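# Transfer ball between post cups, return frame to rests

## Task

Carry the ball from its current post's cup into the cup on the other post, and set the frame back onto its rests in its original place.

## Robot and tools

Robots: three identical i2rt Big YAM arms, arm1, arm2 and arm3. Each has six revolute joints, a two-finger gripper and a wrist camera. Room cameras cam_high and cam_low are fixed; wrist cameras are arm1_cam_wrist, arm2_cam_wrist, arm3_cam_wrist. Reach is about 1.0 m from the joint1 axis.

Frames: every pose is in one shared scene frame, origin on the floor, +z up, metres. Arm feet (base_link, each facing its own +x): arm1 at (1.453, 0.001, 0.802) facing roughly -x; arm2 at (-0.723, 1.256, 0.793); arm3 at (-0.733, -1.253, 0.780), the last two angled toward the middle. The hand point sits between the finger pads, about 1 cm behind the tips. Fingers point along the hand's +z; they open and close along its y. Printed hand positions can be off, more so at long reach, and a hand commonly settles a centimetre or more from where it was sent.

Tool move: arguments arm1, arm2, arm3 (each optional, one object per arm) and cameras. An arm left out receives nothing new but may keep pushing toward its old target. Inside an arm's object:
- joints: absolute targets by name. joint1_rad -2.879..2.879 (base yaw, positive counter-clockwise from above, 0 along the foot's facing); joint2_rad 0..3.141 (shoulder, 0 = upper arm back and level, positive lifts then swings forward); joint3_rad 0..3.019 (elbow, 0 folded, positive opens); joint4_rad -1.692..1.57 (hand pitch, positive tips fingers up); joint5_rad -1.57..1.57 (hand sideways, positive to the arm's right); joint6_rad -2.094..2.094 (roll, positive clockwise seen from behind); gripper_m 0..0.093 (fingertip gap in metres). Radians throughout.
- target: one list of seven numbers [x, y, z, qw, qx, qy, qz], an absolute hand pose in the scene frame (metres, unit quaternion). The hand follows a straight line toward it from its current hand_target. With target, joints may contain only gripper_m.
- speed: top path speed, 0.002..0.5 m/s (default 0.25), only valid with target; turning is capped at twice that value in rad/s.
- min_time_s: 0.1..8 s, shortest duration for that arm's joint moves; used with joints.
All motions in one call start together; all hand paths in a call finish together, paced by the slowest. Paths last 0.5..10 s; longer ones are cut at 10 s. A call lasts at most 15 s. Paths do not avoid obstacles or other arms, hands lag and may overshoot speed near full stretch, and each control step limits the commanded pose to 100 mm and 20 degrees from the measured one. Unknown keys make a call invalid; out-of-range values get it refused, and after a refusal the rest of that reply's move, wait and finished_scene calls are skipped. A move with no arm arguments simply reports full state and images.

cameras: list from arm1_cam_wrist, arm2_cam_wrist, arm3_cam_wrist, cam_high, cam_low, or ["all"]; [] for none. Default: all when no action, none otherwise. Images may be slightly older than the state.

Tool wait: seconds 0..10, optional cameras; commands nothing, returns state.
Tool zoom_image: camera name and region [x0, y0, x1, y1] in pixels of that camera's latest image (896x504, origin top-left), at most 504 by 504.
Tool finished_scene: scene = the current scene number; ends the scene irreversibly. The goal must hold with the robots left alone.

Reading results: the move line lists each arm sent a motion, "done" or its worst status. joint_status and hand_status words: off_target (stopped short, may still push); time_out (joints keep a nearby target and keep pushing; on_its_own lists them; send the reported position to relax); not_followed / "joint command not followed" / "pose unreachable" (a self- or arm-collision check blocked it; the gripper part still runs, and the arm may keep retrying until given new targets). In on_its_own, "held at" is the target, not the reading. Arms in "as last shown" were not commanded; their status reads "not commanded" and omitted lines are unchanged. hand_target is the pose at the currently held joint targets. Joint velocities are rad/s (gripper m/s); "within noise" means stationary. Torques are in N m, positive toward larger joint values, include gravity, and joints 3 and 4 wrap at ±28.

Gripper: closed on nothing reads 0.000..0.003. Gripping a hard part, the reading can be up to 0.005 below or 0.002 above its width. Commanding about 0.005 below the contact reading (deeper for round or small objects like the ball) gives full force, roughly 50-64 N per pad. To release, command well above the reading.

Avoid: arms pressing on each other (including one gripper closing on another arm's fingers) — that ends the scene; hard hits on fixed or heavy things; letting the ball or frame fall far, leave the work area or reach the floor; releasing parts while moving; pushing constantly into contact or holding stretched out, which heats motors (MOTOR HOT near 85 °C, OVER-TEMPERATURE FAULT at 100 °C drops the arm for 30-60 s; then resend targets marked limit_stop_at_motor_heat). Loose objects may occasionally get nudged by outside pushes. Smooth, efficient motion is preferred.

Camera calibration (K, distortion, T_world_to_cam) is given per camera and can be slightly off; wrist camera poses depend on joint readings.

Each tool is called after ">>>" by a JSON object that holds its "method" and its "body".

## Session

>>> {"method": "move", "body": {"cameras": ["all"]}}

Scene clock: 0.00 s.
Joint torques (N m): no reading
Motor temperatures (°C): arm1=[31 26 28 24 27 28 25] | arm2=[25 27 26 27 26 23 28] | arm3=[29 27 23 27 27 27 26]
Heat: arm1: hottest joint1_rad 31 °C; arm2: hottest gripper 28 °C; arm3: hottest joint1_rad 29 °C.
Joint velocities: within noise
arm1.joint_positions: joint1_rad=+0.203 joint2_rad=+0.622 joint3_rad=+1.315 joint4_rad=-1.336 joint5_rad=-0.046 joint6_rad=+0.438 gripper_m=+0.09396
arm1.joint_status: not commanded
arm1.hand: x=+1.2095 y=-0.0675 z=+1.3001 quat_wxyz=(-0.162, -0.893, +0.081, +0.411) (m; scene frame)
arm1.hand_target: x=+1.2108 y=-0.0673 z=+1.3148 quat_wxyz=(-0.166, -0.886, +0.080, +0.425) (m; scene frame)
arm1.hand_status: not commanded
arm2.joint_positions: joint1_rad=+0.406 joint2_rad=+0.626 joint3_rad=+1.396 joint4_rad=-1.288 joint5_rad=-0.244 joint6_rad=-0.216 gripper_m=+0.09396
arm2.joint_status: not commanded
arm2.hand: x=-0.5051 y=+1.1628 z=+1.3490 quat_wxyz=(-0.503, -0.101, -0.852, +0.108) (m; scene frame)
arm2.hand_target: x=-0.5076 y=+1.1646 z=+1.3599 quat_wxyz=(-0.512, -0.099, -0.846, +0.113) (m; scene frame)
arm2.hand_status: not commanded
arm3.joint_positions: joint1_rad=-0.063 joint2_rad=+0.628 joint3_rad=+1.351 joint4_rad=-1.201 joint5_rad=-0.068 joint6_rad=-0.044 gripper_m=+0.09396
arm3.joint_status: not commanded
arm3.hand: x=-0.5885 y=-1.0324 z=+1.3255 quat_wxyz=(-0.453, +0.423, -0.743, -0.253) (m; scene frame)
arm3.hand_target: x=-0.5903 y=-1.0348 z=+1.3395 quat_wxyz=(-0.465, +0.419, -0.736, -0.258) (m; scene frame)
arm3.hand_status: not commanded
pictures: arm1_cam_wrist, arm2_cam_wrist, arm3_cam_wrist, cam_high, cam_low

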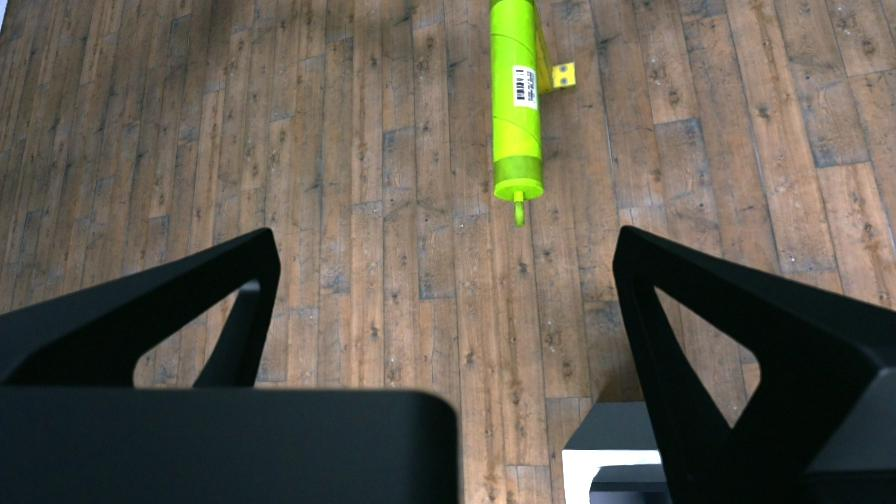

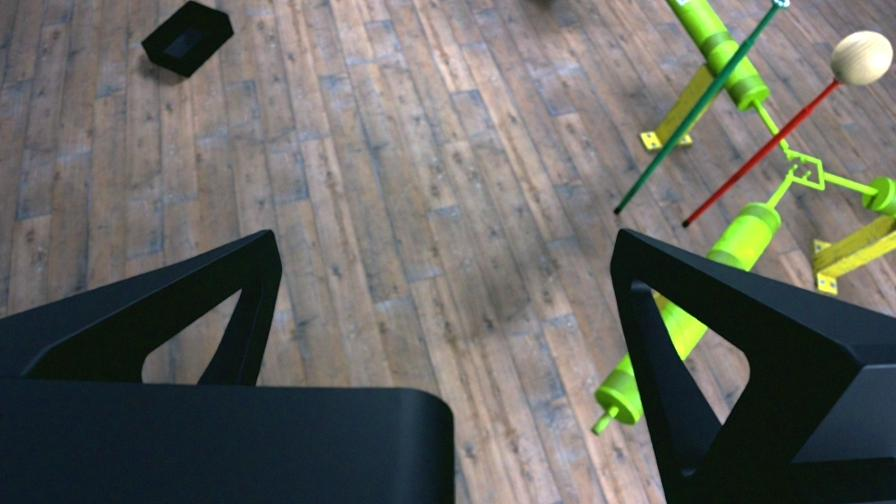

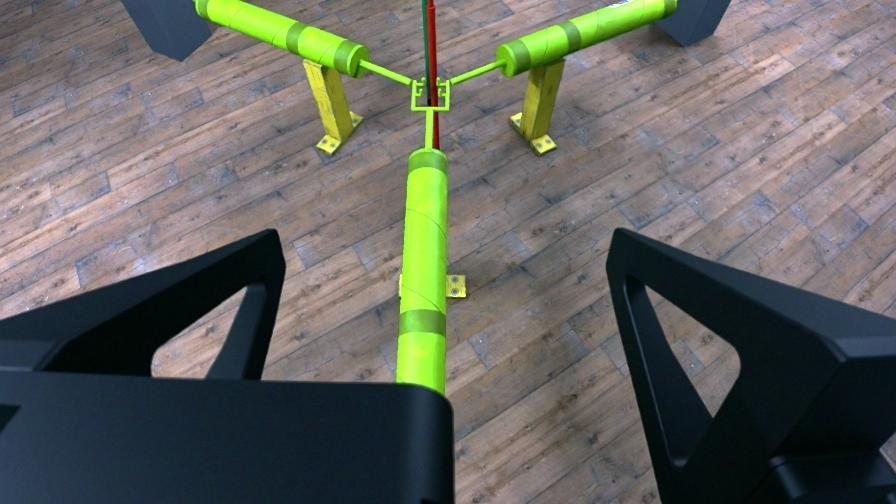

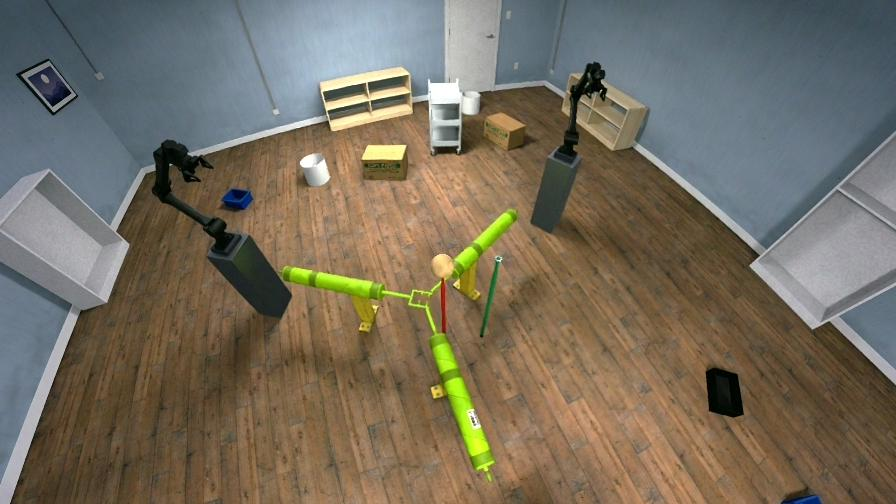

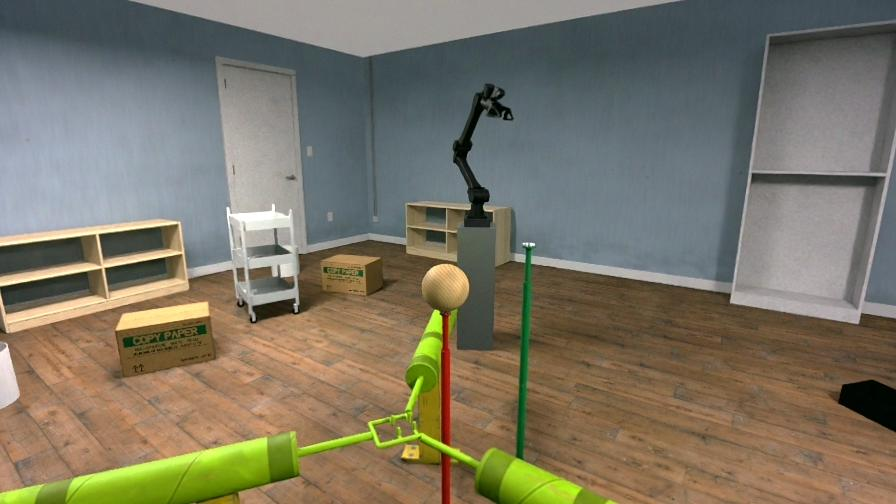

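>>> {"method": "zoom_image", "body": {"camera": "cam_high", "region": [380, 230, 530, 350]}}

>>> {"method": "zoom_image", "body": {"camera": "cam_low", "region": [280, 220, 580, 504]}}

>>> {"method": "zoom_image", "body": {"camera": "arm2_cam_wrist", "region": [590, 0, 896, 250]}}

>>> {"method": "zoom_image", "body": {"camera": "arm3_cam_wrist", "region": [300, 0, 600, 220]}}

>>> {"method": "zoom_image", "body": {"camera": "arm1_cam_wrist", "region": [420, 0, 640, 240]}}

>>> {"method": "zoom_image", "body": {"camera": "cam_high", "region": [400, 320, 560, 500]}}

Scaled by 3.360 from the camera's 896x504 image, which has a finer 1280x720 frame.

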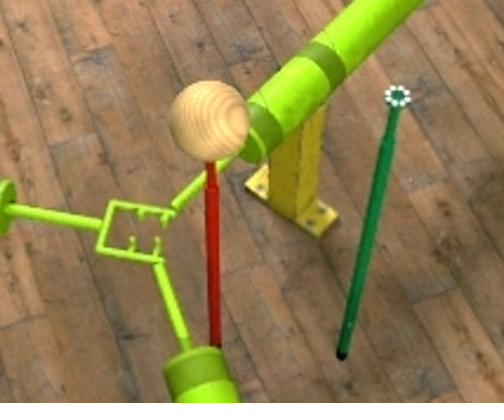

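Scaled by 1.680 from the camera's 896x504 image, which has a finer 1280x720 frame.

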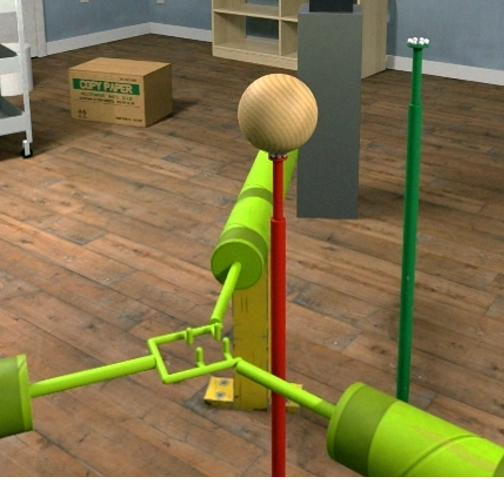

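Scaled by 1.647 from the camera's 896x504 image, which has a finer 1280x720 frame.

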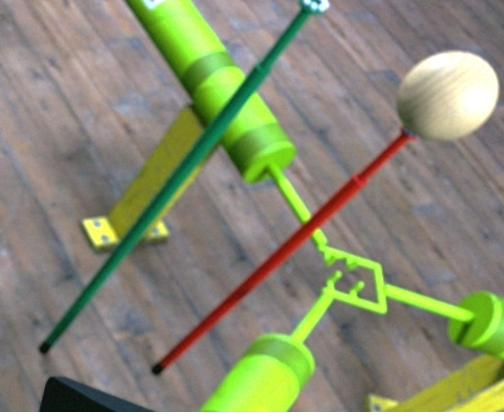

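Scaled by 1.680 from the camera's 896x504 image, which has a finer 1280x720 frame.

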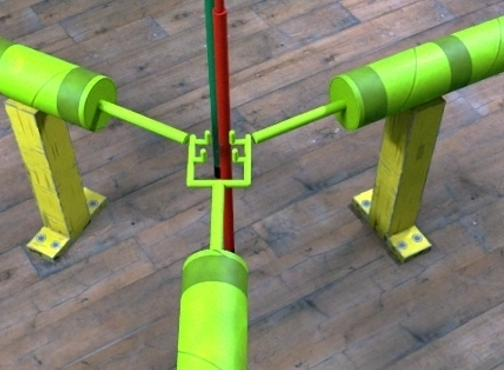

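Scaled by 2.100 from the camera's 896x504 image, which has a finer 1280x720 frame.

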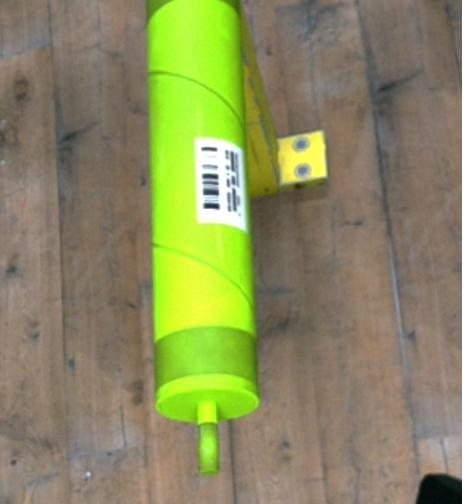

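Scaled by 2.800 from the camera's 896x504 image, which has a finer 1280x720 frame.

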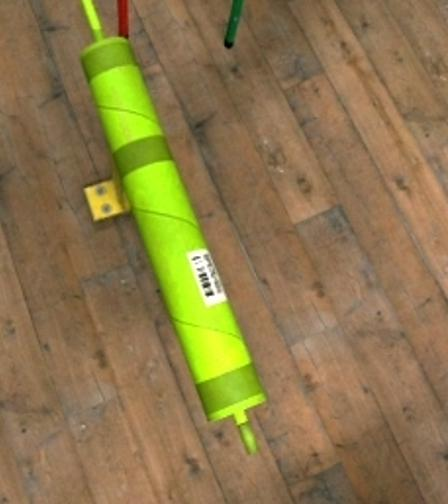

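>>> {"method": "move", "body": {"arm1": {"target": [0.95, -0.2, 0.72, 0, -0.99985, 0.0175, 0], "speed": 0.3}, "arm2": {"target": [-0.57, 0.77, 0.72, 0, 0.515, 0.857, 0], "speed": 0.3}, "arm3": {"target": [-0.58, -0.98, 0.76, -0.152, -0.478, 0.862, -0.084], "speed": 0.3}, "cameras": ["all"]}}

Scene clock: 130.23 s.
Joint torques (N m): arm1=[0.38 -18.78 8.75 -0.05 -0.09 0.07] | arm2=[0.5 -16.21 8.28 -0.31 -0.06 0.11] | arm3=[0.73 -8.64 8.34 0.1 -0.03 0.12]
Motor temperatures (°C): arm1=[31 26 39 25 26 26 24] | arm2=[25 27 38 27 25 22 26] | arm3=[28 27 37 27 25 26 25]
Heat: arm1: hottest joint3_rad 39 °C; arm2: hottest joint3_rad 38 °C; arm3: hottest joint3_rad 37 °C.
move: arm1 off_target; arm2 off_target; arm3 off_target
Joint velocities: within noise
arm1.joint_positions: joint1_rad=+0.338 joint2_rad=+2.066 joint3_rad=+1.268 joint4_rad=-0.800 joint5_rad=-0.001 joint6_rad=+0.428 gripper_m=+0.09396
arm1.joint_status: not commanded
arm1.hand: x=+0.9669 y=-0.1848 z=+0.7047 quat_wxyz=(+0.010, -0.999, +0.031, -0.018) (m; scene frame)
arm1.hand_target: x=+0.9507 y=-0.1998 z=+0.7205 quat_wxyz=(+0.000, -1.000, +0.018, +0.000) (m; scene frame)
arm1.hand_status: off_target (0.027 m and 2.8 deg from the pose sent, 0.649 m and 53.0 deg at the start)
arm2.joint_positions: joint1_rad=-0.249 joint2_rad=+1.996 joint3_rad=+1.172 joint4_rad=-0.771 joint5_rad=-0.001 joint6_rad=-0.197 gripper_m=+0.09396
arm2.joint_status: not commanded
arm2.hand: x=-0.5708 y=+0.7859 z=+0.7203 quat_wxyz=(+0.002, -0.506, -0.863, -0.004) (m; scene frame)
arm2.hand_target: x=-0.5702 y=+0.7705 z=+0.7202 quat_wxyz=(+0.000, -0.515, -0.857, +0.000) (m; scene frame)
arm2.hand_status: off_target (0.016 m and 1.4 deg from the pose sent, 0.745 m and 77.1 deg at the start)
arm3.joint_positions: joint1_rad=+0.033 joint2_rad=+1.689 joint3_rad=+0.840 joint4_rad=-1.096 joint5_rad=-0.012 joint6_rad=+0.029 gripper_m=+0.09396
arm3.joint_status: not commanded
arm3.hand: x=-0.5861 y=-0.9969 z=+0.7594 quat_wxyz=(+0.165, +0.476, -0.859, +0.091) (m; scene frame)
arm3.hand_target: x=-0.5802 y=-0.9804 z=+0.7604 quat_wxyz=(+0.152, +0.478, -0.861, +0.084) (m; scene frame)
arm3.hand_status: off_target (0.018 m and 1.7 deg from the pose sent, 0.568 m and 82.5 deg at the start)
pictures: arm1_cam_wrist, arm2_cam_wrist, arm3_cam_wrist, cam_high, cam_low
camera_calibration:
arm1_cam_wrist: T_world_to_cam=[[0.0536434, 0.997697, 0.0415164, 0.10139], [0.78168, -0.0678275, 0.61998, -1.20406], [0.621368, -0.000805309, -0.783518, 0.0776318], [0, 0, 0, 1]] pos_world=[0.887514, -0.182763, 0.803111]
arm2_cam_wrist: T_world_to_cam=[[-0.874158, -0.48564, 0.00055243, -0.119216], [-0.393867, 0.70963, 0.584203, -1.19664], [-0.284105, 0.510469, -0.811607, 0.146779], [0, 0, 0, 1]] pos_world=[-0.533831, 0.716351, 0.818275]
arm3_cam_wrist: T_world_to_cam=[[0.850805, -0.525436, -0.00692752, -0.0201126], [-0.272992, -0.453226, 0.848565, -1.25414], [-0.449006, -0.720072, -0.529046, -0.451426], [0, 0, 0, 1]] pos_world=[-0.527951, -0.904037, 0.825256]

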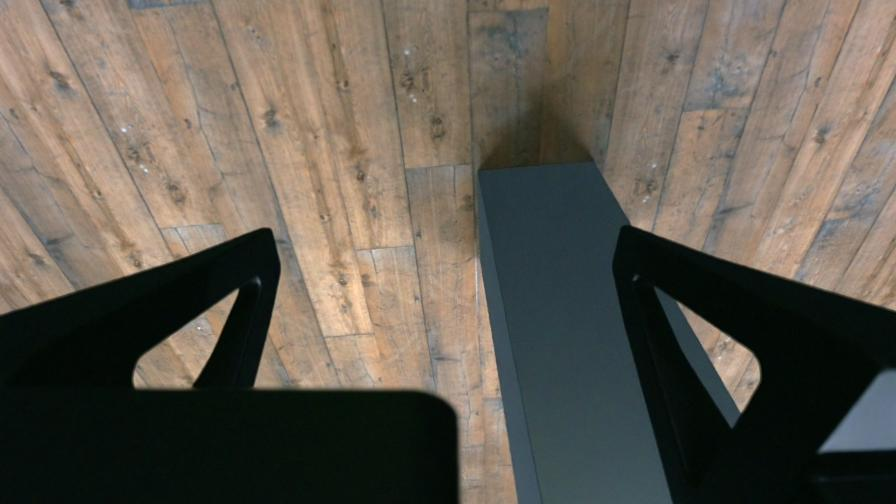

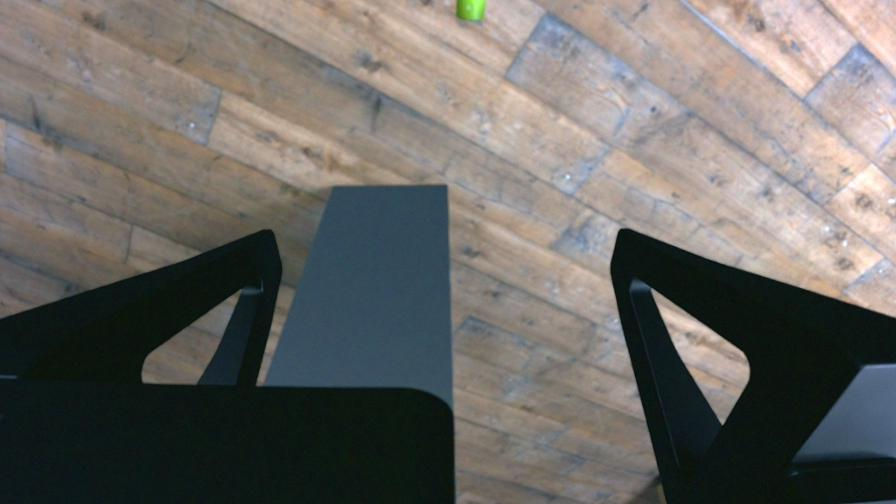

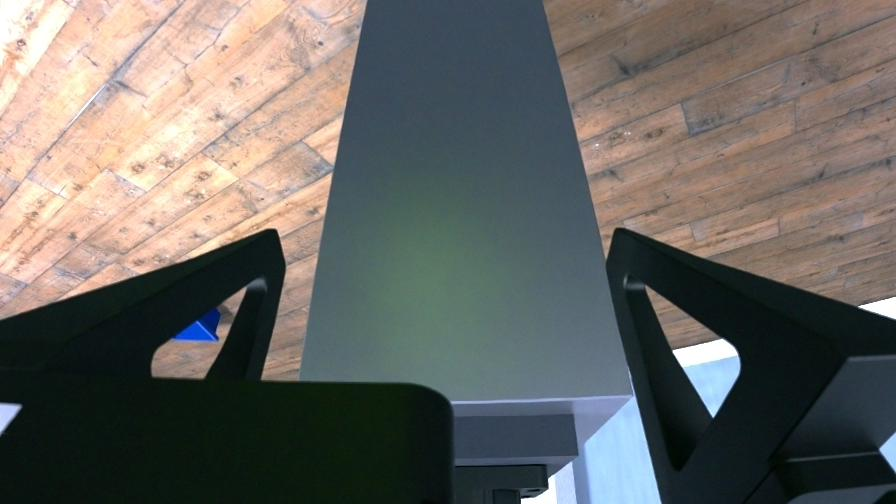

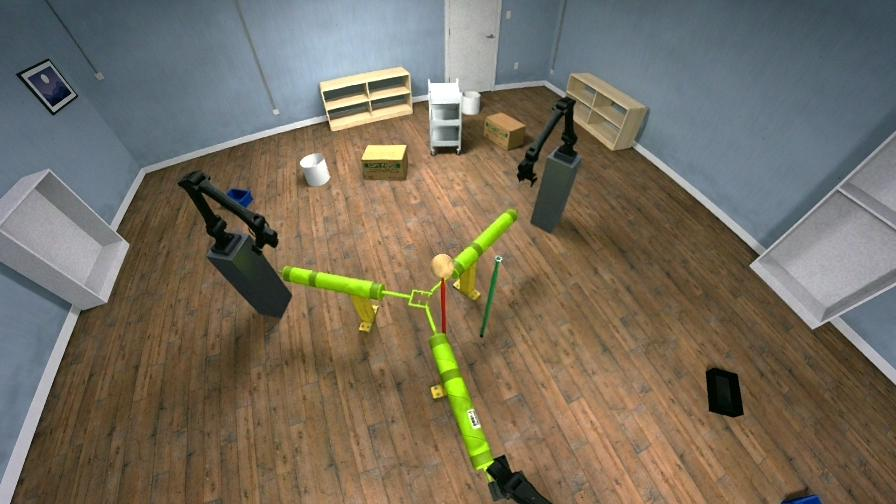

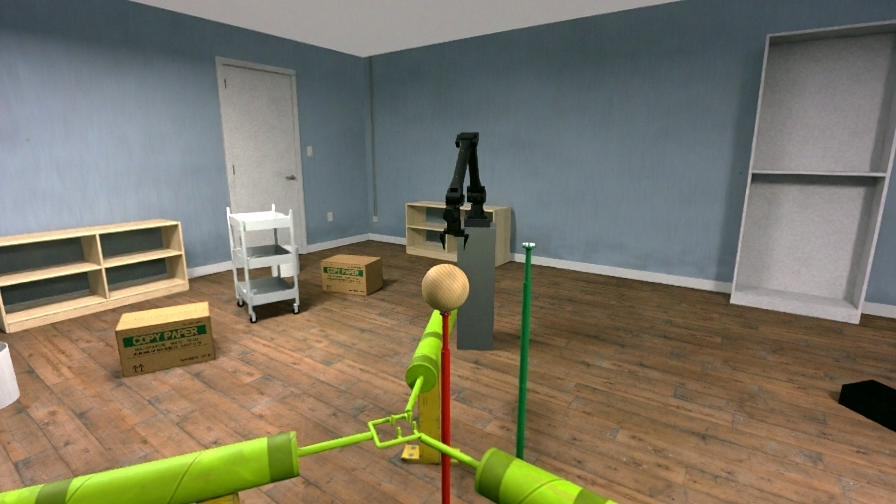

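>>> {"method": "move", "body": {"arm1": {"target": [1.04, -0.19, 0.66, 0.0045, -0.966, 0.017, 0.259], "speed": 0.3}, "arm2": {"target": [-0.61, 0.87, 0.66, 0.222, 0.4975, 0.828, -0.133], "speed": 0.3}, "arm3": {"target": [-0.57, -0.96, 0.77, 0.076, -0.483, 0.872, 0.042], "speed": 0.3}, "cameras": ["arm1_cam_wrist","arm2_cam_wrist","arm3_cam_wrist"]}}

Scene clock: 153.97 s.
Joint torques (N m): arm1=[0.32 -12.81 2.66 1.8 0.33 0.31] | arm2=[0.32 -10.34 1.48 1.29 -0.31 -0.17] | arm3=[0.73 -8.29 6.78 1.25 0.16 0.12]
Motor temperatures (°C): arm1=[31 31 37 24 26 26 24] | arm2=[25 29 38 27 24 22 26] | arm3=[28 28 36 27 25 26 24]
Heat: arm1: hottest joint3_rad 37 °C; arm2: hottest joint3_rad 38 °C; arm3: hottest joint3_rad 36 °C.
move: arm1 done; arm2 off_target; arm3 done
Joint velocities: within noise
arm1.joint_positions: joint1_rad=+0.496 joint2_rad=+1.989 joint3_rad=+0.709 joint4_rad=+0.169 joint5_rad=+0.268 joint6_rad=+0.498 gripper_m=+0.09396
arm1.joint_status: not commanded
arm1.hand: x=+1.0378 y=-0.1854 z=+0.6614 quat_wxyz=(+0.008, -0.967, +0.016, +0.255) (m; scene frame)
arm1.hand_target: x=+1.0401 y=-0.1899 z=+0.6600 quat_wxyz=(+0.004, -0.966, +0.017, +0.259) (m; scene frame)
arm1.hand_status: done (0.005 m and 0.6 deg from the pose sent, 0.086 m and 32.1 deg at the start)
arm2.joint_positions: joint1_rad=-0.321 joint2_rad=+1.929 joint3_rad=+0.541 joint4_rad=+0.330 joint5_rad=-0.124 joint6_rad=-0.210 gripper_m=+0.09396
arm2.joint_status: not commanded
arm2.hand: x=-0.6044 y=+0.8624 z=+0.6706 quat_wxyz=(-0.230, -0.498, -0.825, +0.138) (m; scene frame)
arm2.hand_target: x=-0.6099 y=+0.8702 z=+0.6604 quat_wxyz=(-0.222, -0.498, -0.828, +0.133) (m; scene frame)
arm2.hand_status: off_target (0.014 m and 1.1 deg from the pose sent, 0.111 m and 30.5 deg at the start)
arm3.joint_positions: joint1_rad=+0.049 joint2_rad=+1.434 joint3_rad=+0.599 joint4_rad=-0.588 joint5_rad=+0.009 joint6_rad=+0.048 gripper_m=+0.09396
arm3.joint_status: not commanded
arm3.hand: x=-0.5703 y=-0.9660 z=+0.7645 quat_wxyz=(-0.063, +0.483, -0.872, -0.034) (m; scene frame)
arm3.hand_target: x=-0.5700 y=-0.9600 z=+0.7700 quat_wxyz=(-0.076, +0.483, -0.871, -0.042) (m; scene frame)
arm3.hand_status: done (0.008 m and 1.7 deg from the pose sent, 0.041 m and 31.6 deg at the start)
pictures: arm1_cam_wrist, arm2_cam_wrist, arm3_cam_wrist
camera_calibration:
arm1_cam_wrist: T_world_to_cam=[[0.0392868, 0.998816, 0.0286814, 0.123519], [0.992263, -0.04238, 0.116696, -1.11358], [0.117774, 0.0238748, -0.992753, 0.665282], [0, 0, 0, 1]] pos_world=[1.02176, -0.18645, 0.786869]
arm2_cam_wrist: T_world_to_cam=[[-0.88709, -0.461596, 0.00107383, -0.140386], [-0.460289, 0.884748, 0.0731759, -1.08365], [-0.0347278, 0.0644193, -0.997318, 0.717734], [0, 0, 0, 1]] pos_world=[-0.5984, 0.847717, 0.795257]
arm3_cam_wrist: T_world_to_cam=[[0.851626, -0.524147, -0.00173813, -0.0196054], [-0.461616, -0.75159, 0.471194, -1.34743], [-0.248281, -0.400479, -0.882028, 0.273709], [0, 0, 0, 1]] pos_world=[-0.537341, -0.913375, 0.876286]

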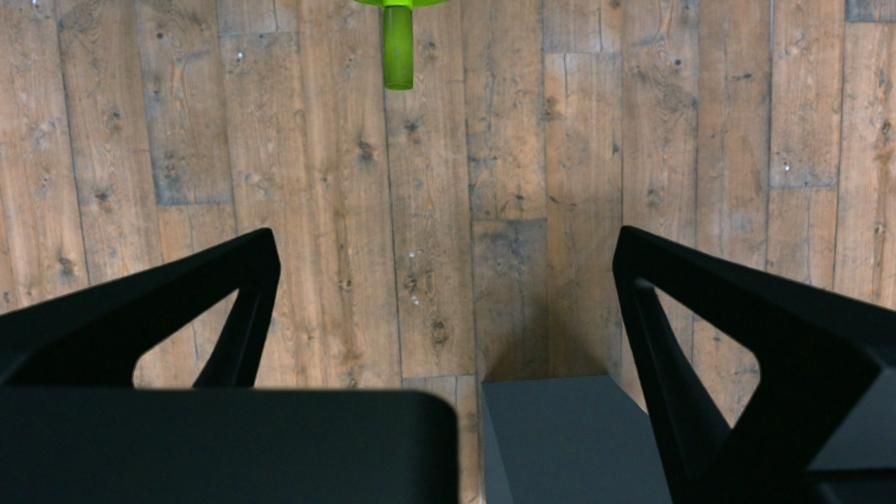

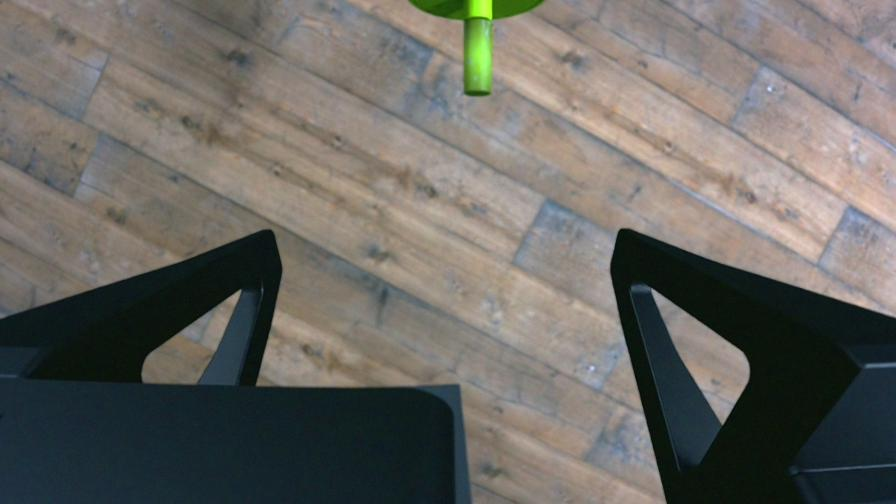

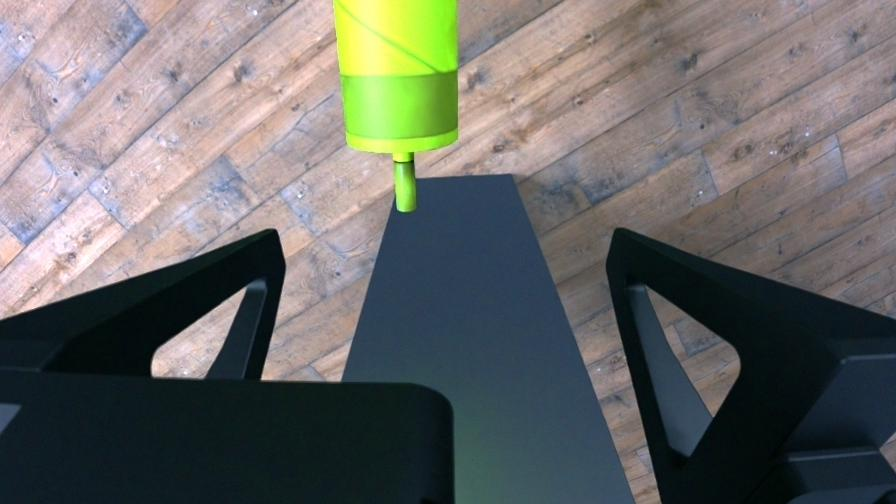

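>>> {"method": "move", "body": {"arm1": {"target": [0.971, -0.206, 0.55, 0.0045, -0.966, 0.017, 0.259], "speed": 0.2}, "arm2": {"target": [-0.587, 0.783, 0.55, 0.222, 0.4975, 0.828, -0.133], "speed": 0.2}, "arm3": {"target": [-0.644, -1.01, 0.58, -0.038, -0.478, 0.877, -0.021], "speed": 0.2}, "cameras": ["all"]}}

Scene clock: 185.33 s.
Joint torques (N m): arm1=[-1.96 -16.38 3.48 1.78 0.05 0.07] | arm2=[0.85 -14.39 2.71 1.09 -0.21 -0.12] | arm3=[0.67 -7.77 1.25 0.73 0 0.13]
Motor temperatures (°C): arm1=[31 30 33 24 26 26 24] | arm2=[25 30 32 27 24 22 26] | arm3=[28 28 34 27 24 26 24]
Heat: arm1: hottest joint3_rad 33 °C; arm2: hottest joint3_rad 32 °C; arm3: hottest joint3_rad 34 °C.
move: arm1 off_target; arm2 off_target; arm3 done
Joint velocities: within noise
arm1.joint_positions: joint1_rad=+0.475 joint2_rad=+2.368 joint3_rad=+0.973 joint4_rad=+0.268 joint5_rad=+0.255 joint6_rad=+0.479 gripper_m=+0.09396
arm1.joint_status: not commanded
arm1.hand: x=+0.9864 y=-0.2051 z=+0.5460 quat_wxyz=(+0.011, -0.969, +0.015, +0.246) (m; scene frame)
arm1.hand_target: x=+0.9714 y=-0.2058 z=+0.5503 quat_wxyz=(+0.005, -0.966, +0.017, +0.259) (m; scene frame)
arm1.hand_status: off_target (0.016 m and 1.7 deg from the pose sent, 0.132 m and 0.6 deg at the start)
arm2.joint_positions: joint1_rad=-0.321 joint2_rad=+2.336 joint3_rad=+0.858 joint4_rad=+0.401 joint5_rad=-0.124 joint6_rad=-0.210 gripper_m=+0.09396
arm2.joint_status: not commanded
arm2.hand: x=-0.5854 y=+0.7863 z=+0.5599 quat_wxyz=(-0.223, -0.500, -0.827, +0.131) (m; scene frame)
arm2.hand_target: x=-0.5871 y=+0.7833 z=+0.5502 quat_wxyz=(-0.222, -0.498, -0.828, +0.133) (m; scene frame)
arm2.hand_status: off_target (0.011 m and 0.4 deg from the pose sent, 0.145 m and 1.1 deg at the start)
arm3.joint_positions: joint1_rad=+0.189 joint2_rad=+2.052 joint3_rad=+0.538 joint4_rad=-0.137 joint5_rad=-0.015 joint6_rad=+0.201 gripper_m=+0.09396
arm3.joint_status: not commanded
arm3.hand: x=-0.6418 y=-1.0114 z=+0.5848 quat_wxyz=(+0.037, +0.479, -0.877, +0.021) (m; scene frame)
arm3.hand_target: x=-0.6439 y=-1.0100 z=+0.5801 quat_wxyz=(+0.038, +0.478, -0.877, +0.021) (m; scene frame)
arm3.hand_status: done (0.005 m and 0.1 deg from the pose sent, 0.204 m and 13.2 deg at the start)
pictures: arm1_cam_wrist, arm2_cam_wrist, arm3_cam_wrist, cam_high, cam_low
camera_calibration:
arm1_cam_wrist: T_world_to_cam=[[0.038029, 0.998646, 0.035498, 0.146044], [0.989822, -0.0425205, 0.135812, -1.05803], [0.137138, 0.0299719, -0.990098, 0.537907], [0, 0, 0, 1]] pos_world=[0.967936, -0.206956, 0.67109]
arm2_cam_wrist: T_world_to_cam=[[-0.887084, -0.461595, -0.00345536, -0.155966], [-0.45992, 0.883178, 0.0920335, -1.00862], [-0.0394305, 0.0832306, -0.99575, 0.594458], [0, 0, 0, 1]] pos_world=[-0.578801, 0.769322, 0.684219]
arm3_cam_wrist: T_world_to_cam=[[0.844516, -0.53552, -0.00324683, 0.00208846], [-0.400954, -0.636301, 0.659058, -1.28427], [-0.355005, -0.555283, -0.752085, -0.221809], [0, 0, 0, 1]] pos_world=[-0.595439, -0.939229, 0.679595]

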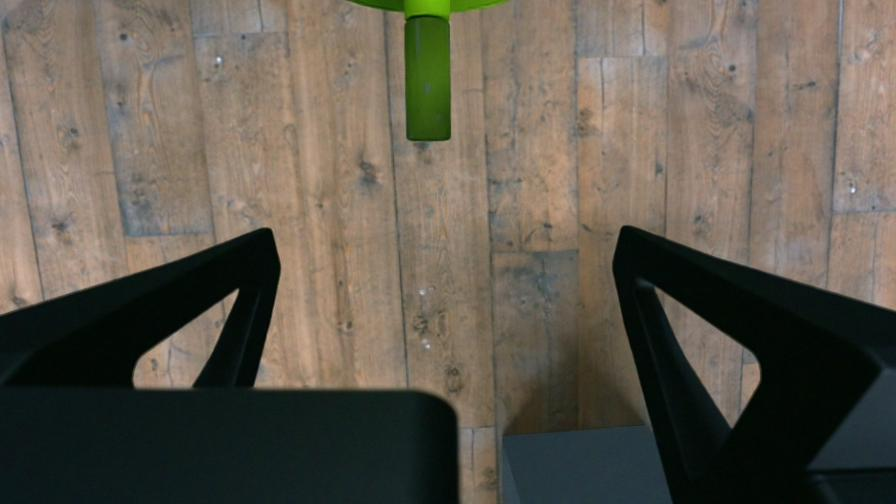

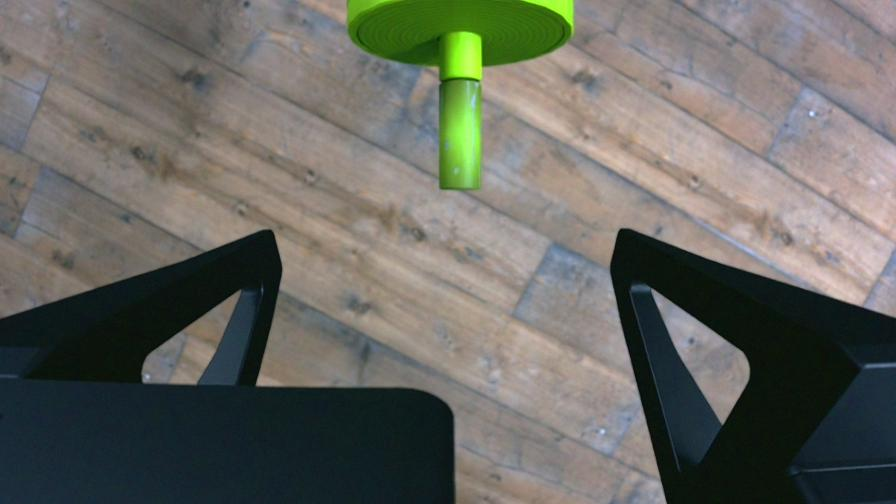

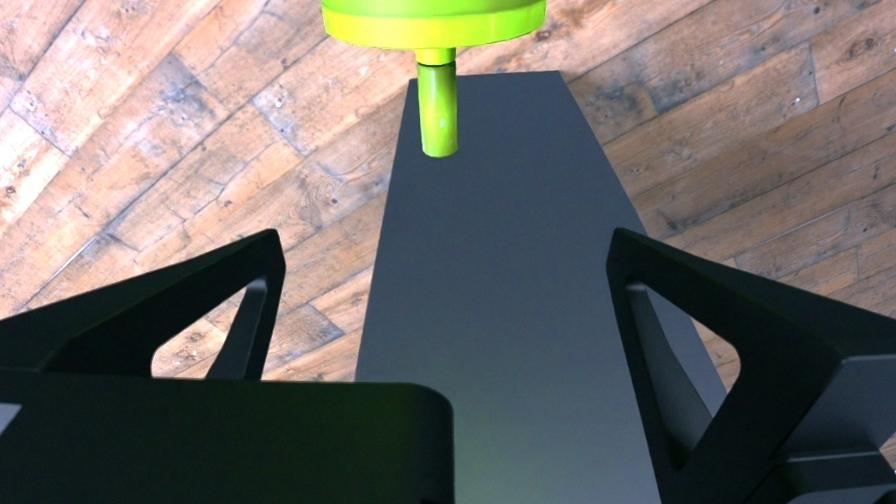

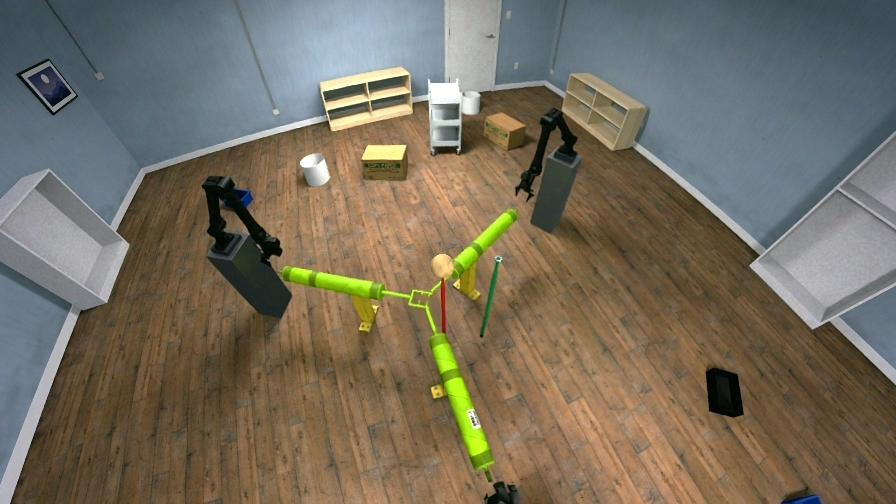

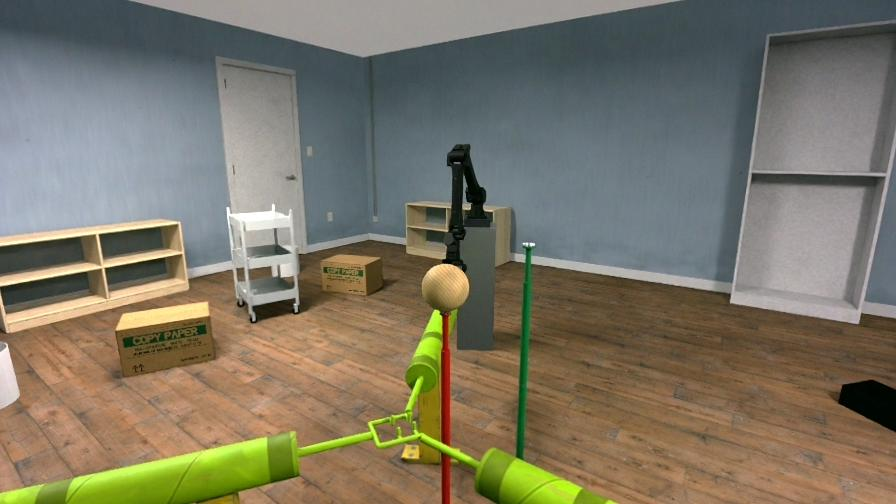

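>>> {"method": "move", "body": {"arm1": {"target": [0.907, -0.206, 0.453, 0.0045, -0.966, 0.017, 0.259], "speed": 0.12}, "arm2": {"target": [-0.568, 0.734, 0.439, 0.222, 0.4975, 0.828, -0.133], "speed": 0.12}, "arm3": {"target": [-0.657, -1.023, 0.444, -0.038, -0.478, 0.877, -0.021], "speed": 0.12}, "cameras": ["arm1_cam_wrist","arm2_cam_wrist","arm3_cam_wrist"]}}

Scene clock: 230.10 s.
Joint torques (N m): arm1=[-1.9 -18.73 3.89 0.95 0.03 0.07] | arm2=[1.85 -16.79 2.65 0.8 -0.13 0.01] | arm3=[0.73 -9.17 -2.1 0.75 -0.02 0.12]
Motor temperatures (°C): arm1=[30 32 31 24 26 26 23] | arm2=[25 31 30 27 24 22 26] | arm3=[28 28 28 27 24 26 24]
Heat: arm1: hottest joint2_rad 32 °C; arm2: hottest joint2_rad 31 °C; arm3: hottest joint1_rad 28 °C.
move: arm1 off_target; arm2 off_target; arm3 done
Joint velocities: within noise
arm1.joint_positions: joint1_rad=+0.415 joint2_rad=+2.654 joint3_rad=+1.285 joint4_rad=+0.276 joint5_rad=+0.227 joint6_rad=+0.425 gripper_m=+0.09396
arm1.joint_status: not commanded
arm1.hand: x=+0.9186 y=-0.2083 z=+0.4511 quat_wxyz=(+0.005, -0.967, +0.017, +0.254) (m; scene frame)
arm1.hand_target: x=+0.9071 y=-0.2058 z=+0.4533 quat_wxyz=(+0.005, -0.966, +0.017, +0.259) (m; scene frame)
arm1.hand_status: off_target (0.012 m and 0.5 deg from the pose sent, 0.122 m and 1.7 deg at the start)
arm2.joint_positions: joint1_rad=-0.319 joint2_rad=+2.656 joint3_rad=+1.175 joint4_rad=+0.417 joint5_rad=-0.119 joint6_rad=-0.210 gripper_m=+0.09396
arm2.joint_status: not commanded
arm2.hand: x=-0.5706 y=+0.7296 z=+0.4528 quat_wxyz=(-0.226, -0.498, -0.826, +0.137) (m; scene frame)
arm2.hand_target: x=-0.5682 y=+0.7346 z=+0.4394 quat_wxyz=(-0.222, -0.498, -0.828, +0.133) (m; scene frame)
arm2.hand_status: off_target (0.015 m and 0.7 deg from the pose sent, 0.133 m and 0.4 deg at the start)
arm3.joint_positions: joint1_rad=+0.217 joint2_rad=+2.554 joint3_rad=+0.696 joint4_rad=+0.210 joint5_rad=-0.016 joint6_rad=+0.229 gripper_m=+0.09396
arm3.joint_status: not commanded
arm3.hand: x=-0.6533 y=-1.0205 z=+0.4488 quat_wxyz=(+0.036, +0.478, -0.877, +0.020) (m; scene frame)
arm3.hand_target: x=-0.6570 y=-1.0231 z=+0.4442 quat_wxyz=(+0.038, +0.478, -0.877, +0.021) (m; scene frame)
arm3.hand_status: done (0.006 m and 0.2 deg from the pose sent, 0.142 m and 0.1 deg at the start)
pictures: arm1_cam_wrist, arm2_cam_wrist, arm3_cam_wrist
camera_calibration:
arm1_cam_wrist: T_world_to_cam=[[0.03921, 0.99895, 0.0237107, 0.159375], [0.992087, -0.0417511, 0.118411, -0.972188], [0.119277, 0.0188802, -0.992682, 0.468565], [0, 0, 0, 1]] pos_world=[0.902357, -0.208644, 0.576475]
arm2_cam_wrist: T_world_to_cam=[[-0.886897, -0.461955, 0.00348047, -0.17206], [-0.460213, 0.884159, 0.0804201, -0.937478], [-0.0402277, 0.0697225, -0.996755, 0.503089], [0, 0, 0, 1]] pos_world=[-0.5638, 0.714319, 0.577447]
arm3_cam_wrist: T_world_to_cam=[[0.844038, -0.536273, -0.00331307, 0.00535525], [-0.402132, -0.636977, 0.657685, -1.20591], [-0.354809, -0.553779, -0.753286, -0.331121], [0, 0, 0, 1]] pos_world=[-0.60694, -0.948633, 0.543697]

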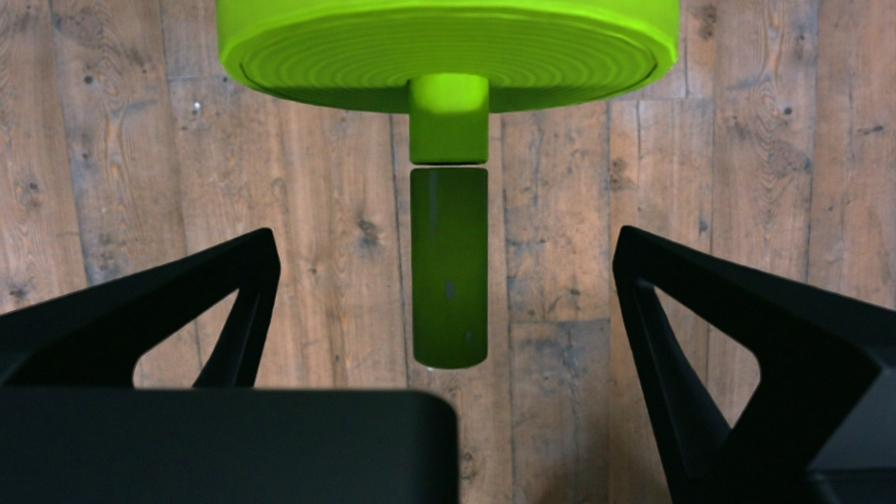

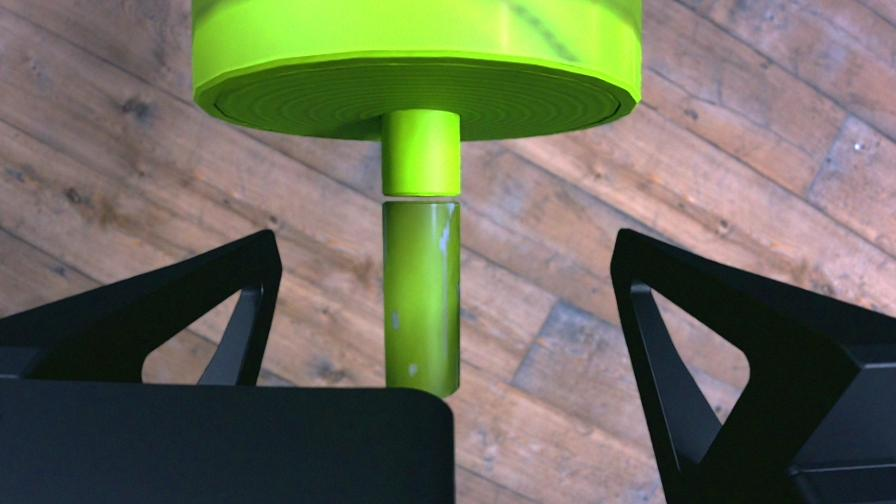

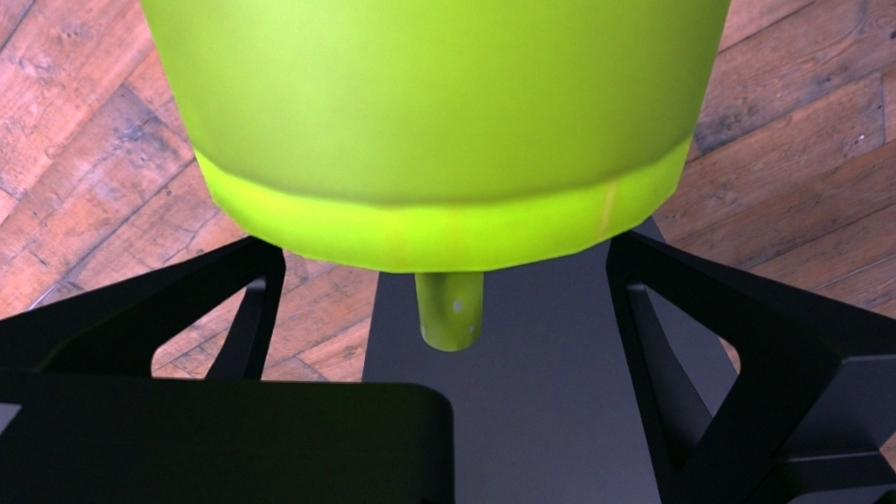

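>>> {"method": "move", "body": {"arm1": {"target": [0.909, -0.206, 0.443, 0.0045, -0.966, 0.017, 0.259], "speed": 0.08}, "arm2": {"target": [-0.567, 0.746, 0.430, 0.222, 0.4975, 0.828, -0.133], "speed": 0.08}, "arm3": {"target": [-0.661, -1.029, 0.438, -0.038, -0.478, 0.877, -0.021], "speed": 0.08}, "cameras": ["arm1_cam_wrist","arm2_cam_wrist","arm3_cam_wrist"]}}

Scene clock: 247.33 s.
Joint torques (N m): arm1=[-1.79 -18.96 3.74 1.39 0.06 0.08] | arm2=[2.08 -16.56 1.46 1.31 -0.12 0.09] | arm3=[0.79 -9 -2.55 0.8 -0.02 0.12]
Motor temperatures (°C): arm1=[30 35 31 24 26 26 23] | arm2=[25 33 29 26 24 22 26] | arm3=[28 28 27 27 24 25 24]
Heat: arm1: hottest joint2_rad 35 °C; arm2: hottest joint2_rad 33 °C; arm3: hottest joint1_rad 28 °C.
move: arm1 off_target; arm2 off_target; arm3 done
Joint velocities: within noise
arm1.joint_positions: joint1_rad=+0.415 joint2_rad=+2.678 joint3_rad=+1.297 joint4_rad=+0.276 joint5_rad=+0.227 joint6_rad=+0.425 gripper_m=+0.09396
arm1.joint_status: not commanded
arm1.hand: x=+0.9228 y=-0.2062 z=+0.4400 quat_wxyz=(+0.008, -0.968, +0.016, +0.249) (m; scene frame)
arm1.hand_target: x=+0.9092 y=-0.2058 z=+0.4432 quat_wxyz=(+0.005, -0.966, +0.017, +0.259) (m; scene frame)
arm1.hand_status: off_target (0.014 m and 1.2 deg from the pose sent, 0.013 m and 0.5 deg at the start)
arm2.joint_positions: joint1_rad=-0.312 joint2_rad=+2.676 joint3_rad=+1.175 joint4_rad=+0.440 joint5_rad=-0.115 joint6_rad=-0.210 gripper_m=+0.09396
arm2.joint_status: not commanded
arm2.hand: x=-0.5690 y=+0.7349 z=+0.4451 quat_wxyz=(-0.226, -0.495, -0.827, +0.139) (m; scene frame)
arm2.hand_target: x=-0.5674 y=+0.7465 z=+0.4305 quat_wxyz=(-0.222, -0.498, -0.828, +0.133) (m; scene frame)
arm2.hand_status: off_target (0.019 m and 0.9 deg from the pose sent, 0.028 m and 0.7 deg at the start)
arm3.joint_positions: joint1_rad=+0.223 joint2_rad=+2.579 joint3_rad=+0.696 joint4_rad=+0.239 joint5_rad=-0.017 joint6_rad=+0.236 gripper_m=+0.09396
arm3.joint_status: not commanded
arm3.hand: x=-0.6564 y=-1.0241 z=+0.4427 quat_wxyz=(+0.035, +0.478, -0.877, +0.019) (m; scene frame)
arm3.hand_target: x=-0.6609 y=-1.0291 z=+0.4382 quat_wxyz=(+0.038, +0.478, -0.877, +0.021) (m; scene frame)
arm3.hand_status: done (0.008 m and 0.4 deg from the pose sent, 0.016 m and 0.2 deg at the start)
pictures: arm1_cam_wrist, arm2_cam_wrist, arm3_cam_wrist
camera_calibration:
arm1_cam_wrist: T_world_to_cam=[[0.038998, 0.998807, 0.0293845, 0.15509], [0.990712, -0.0424821, 0.12917, -0.978658], [0.130264, 0.0240742, -0.991187, 0.447372], [0, 0, 0, 1]] pos_world=[0.905244, -0.20725, 0.565286]
arm2_cam_wrist: T_world_to_cam=[[-0.884855, -0.465801, 0.00775864, -0.16614], [-0.46383, 0.882422, 0.0786997, -0.940774], [-0.0435048, 0.0660392, -0.996868, 0.495981], [0, 0, 0, 1]] pos_world=[-0.561792, 0.720017, 0.569755]
arm3_cam_wrist: T_world_to_cam=[[0.844058, -0.536237, -0.00404823, 0.00652432], [-0.40313, -0.639484, 0.654635, -1.20727], [-0.353628, -0.550918, -0.755934, -0.333821], [0, 0, 0, 1]] pos_world=[-0.610244, -0.952442, 0.538004]

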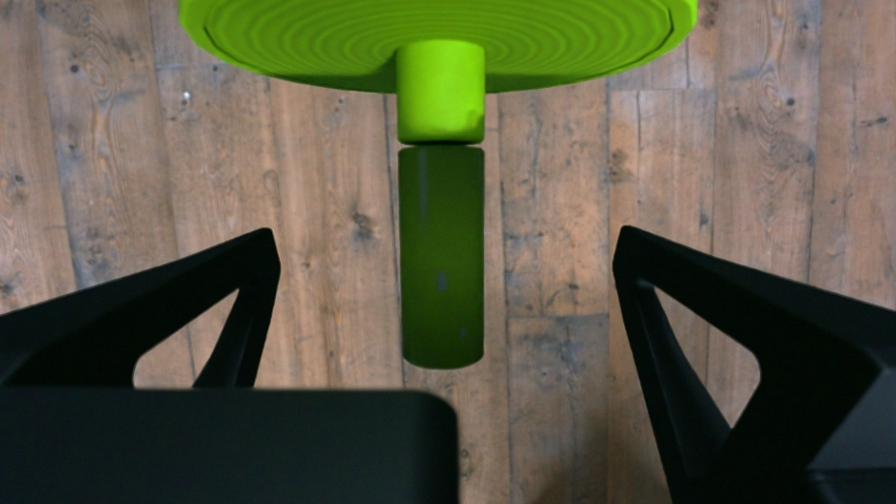

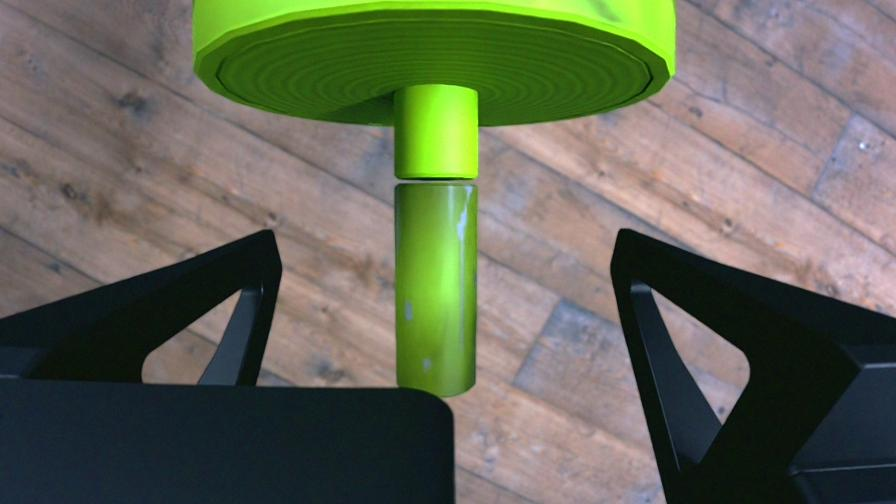

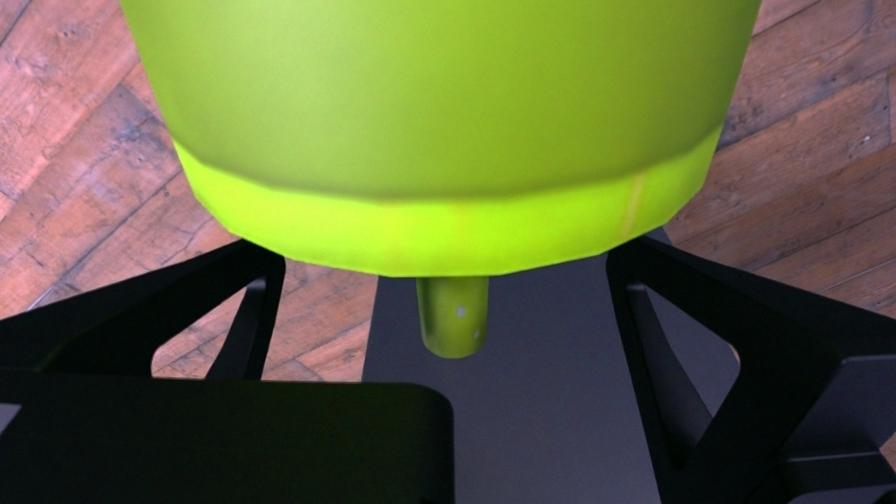

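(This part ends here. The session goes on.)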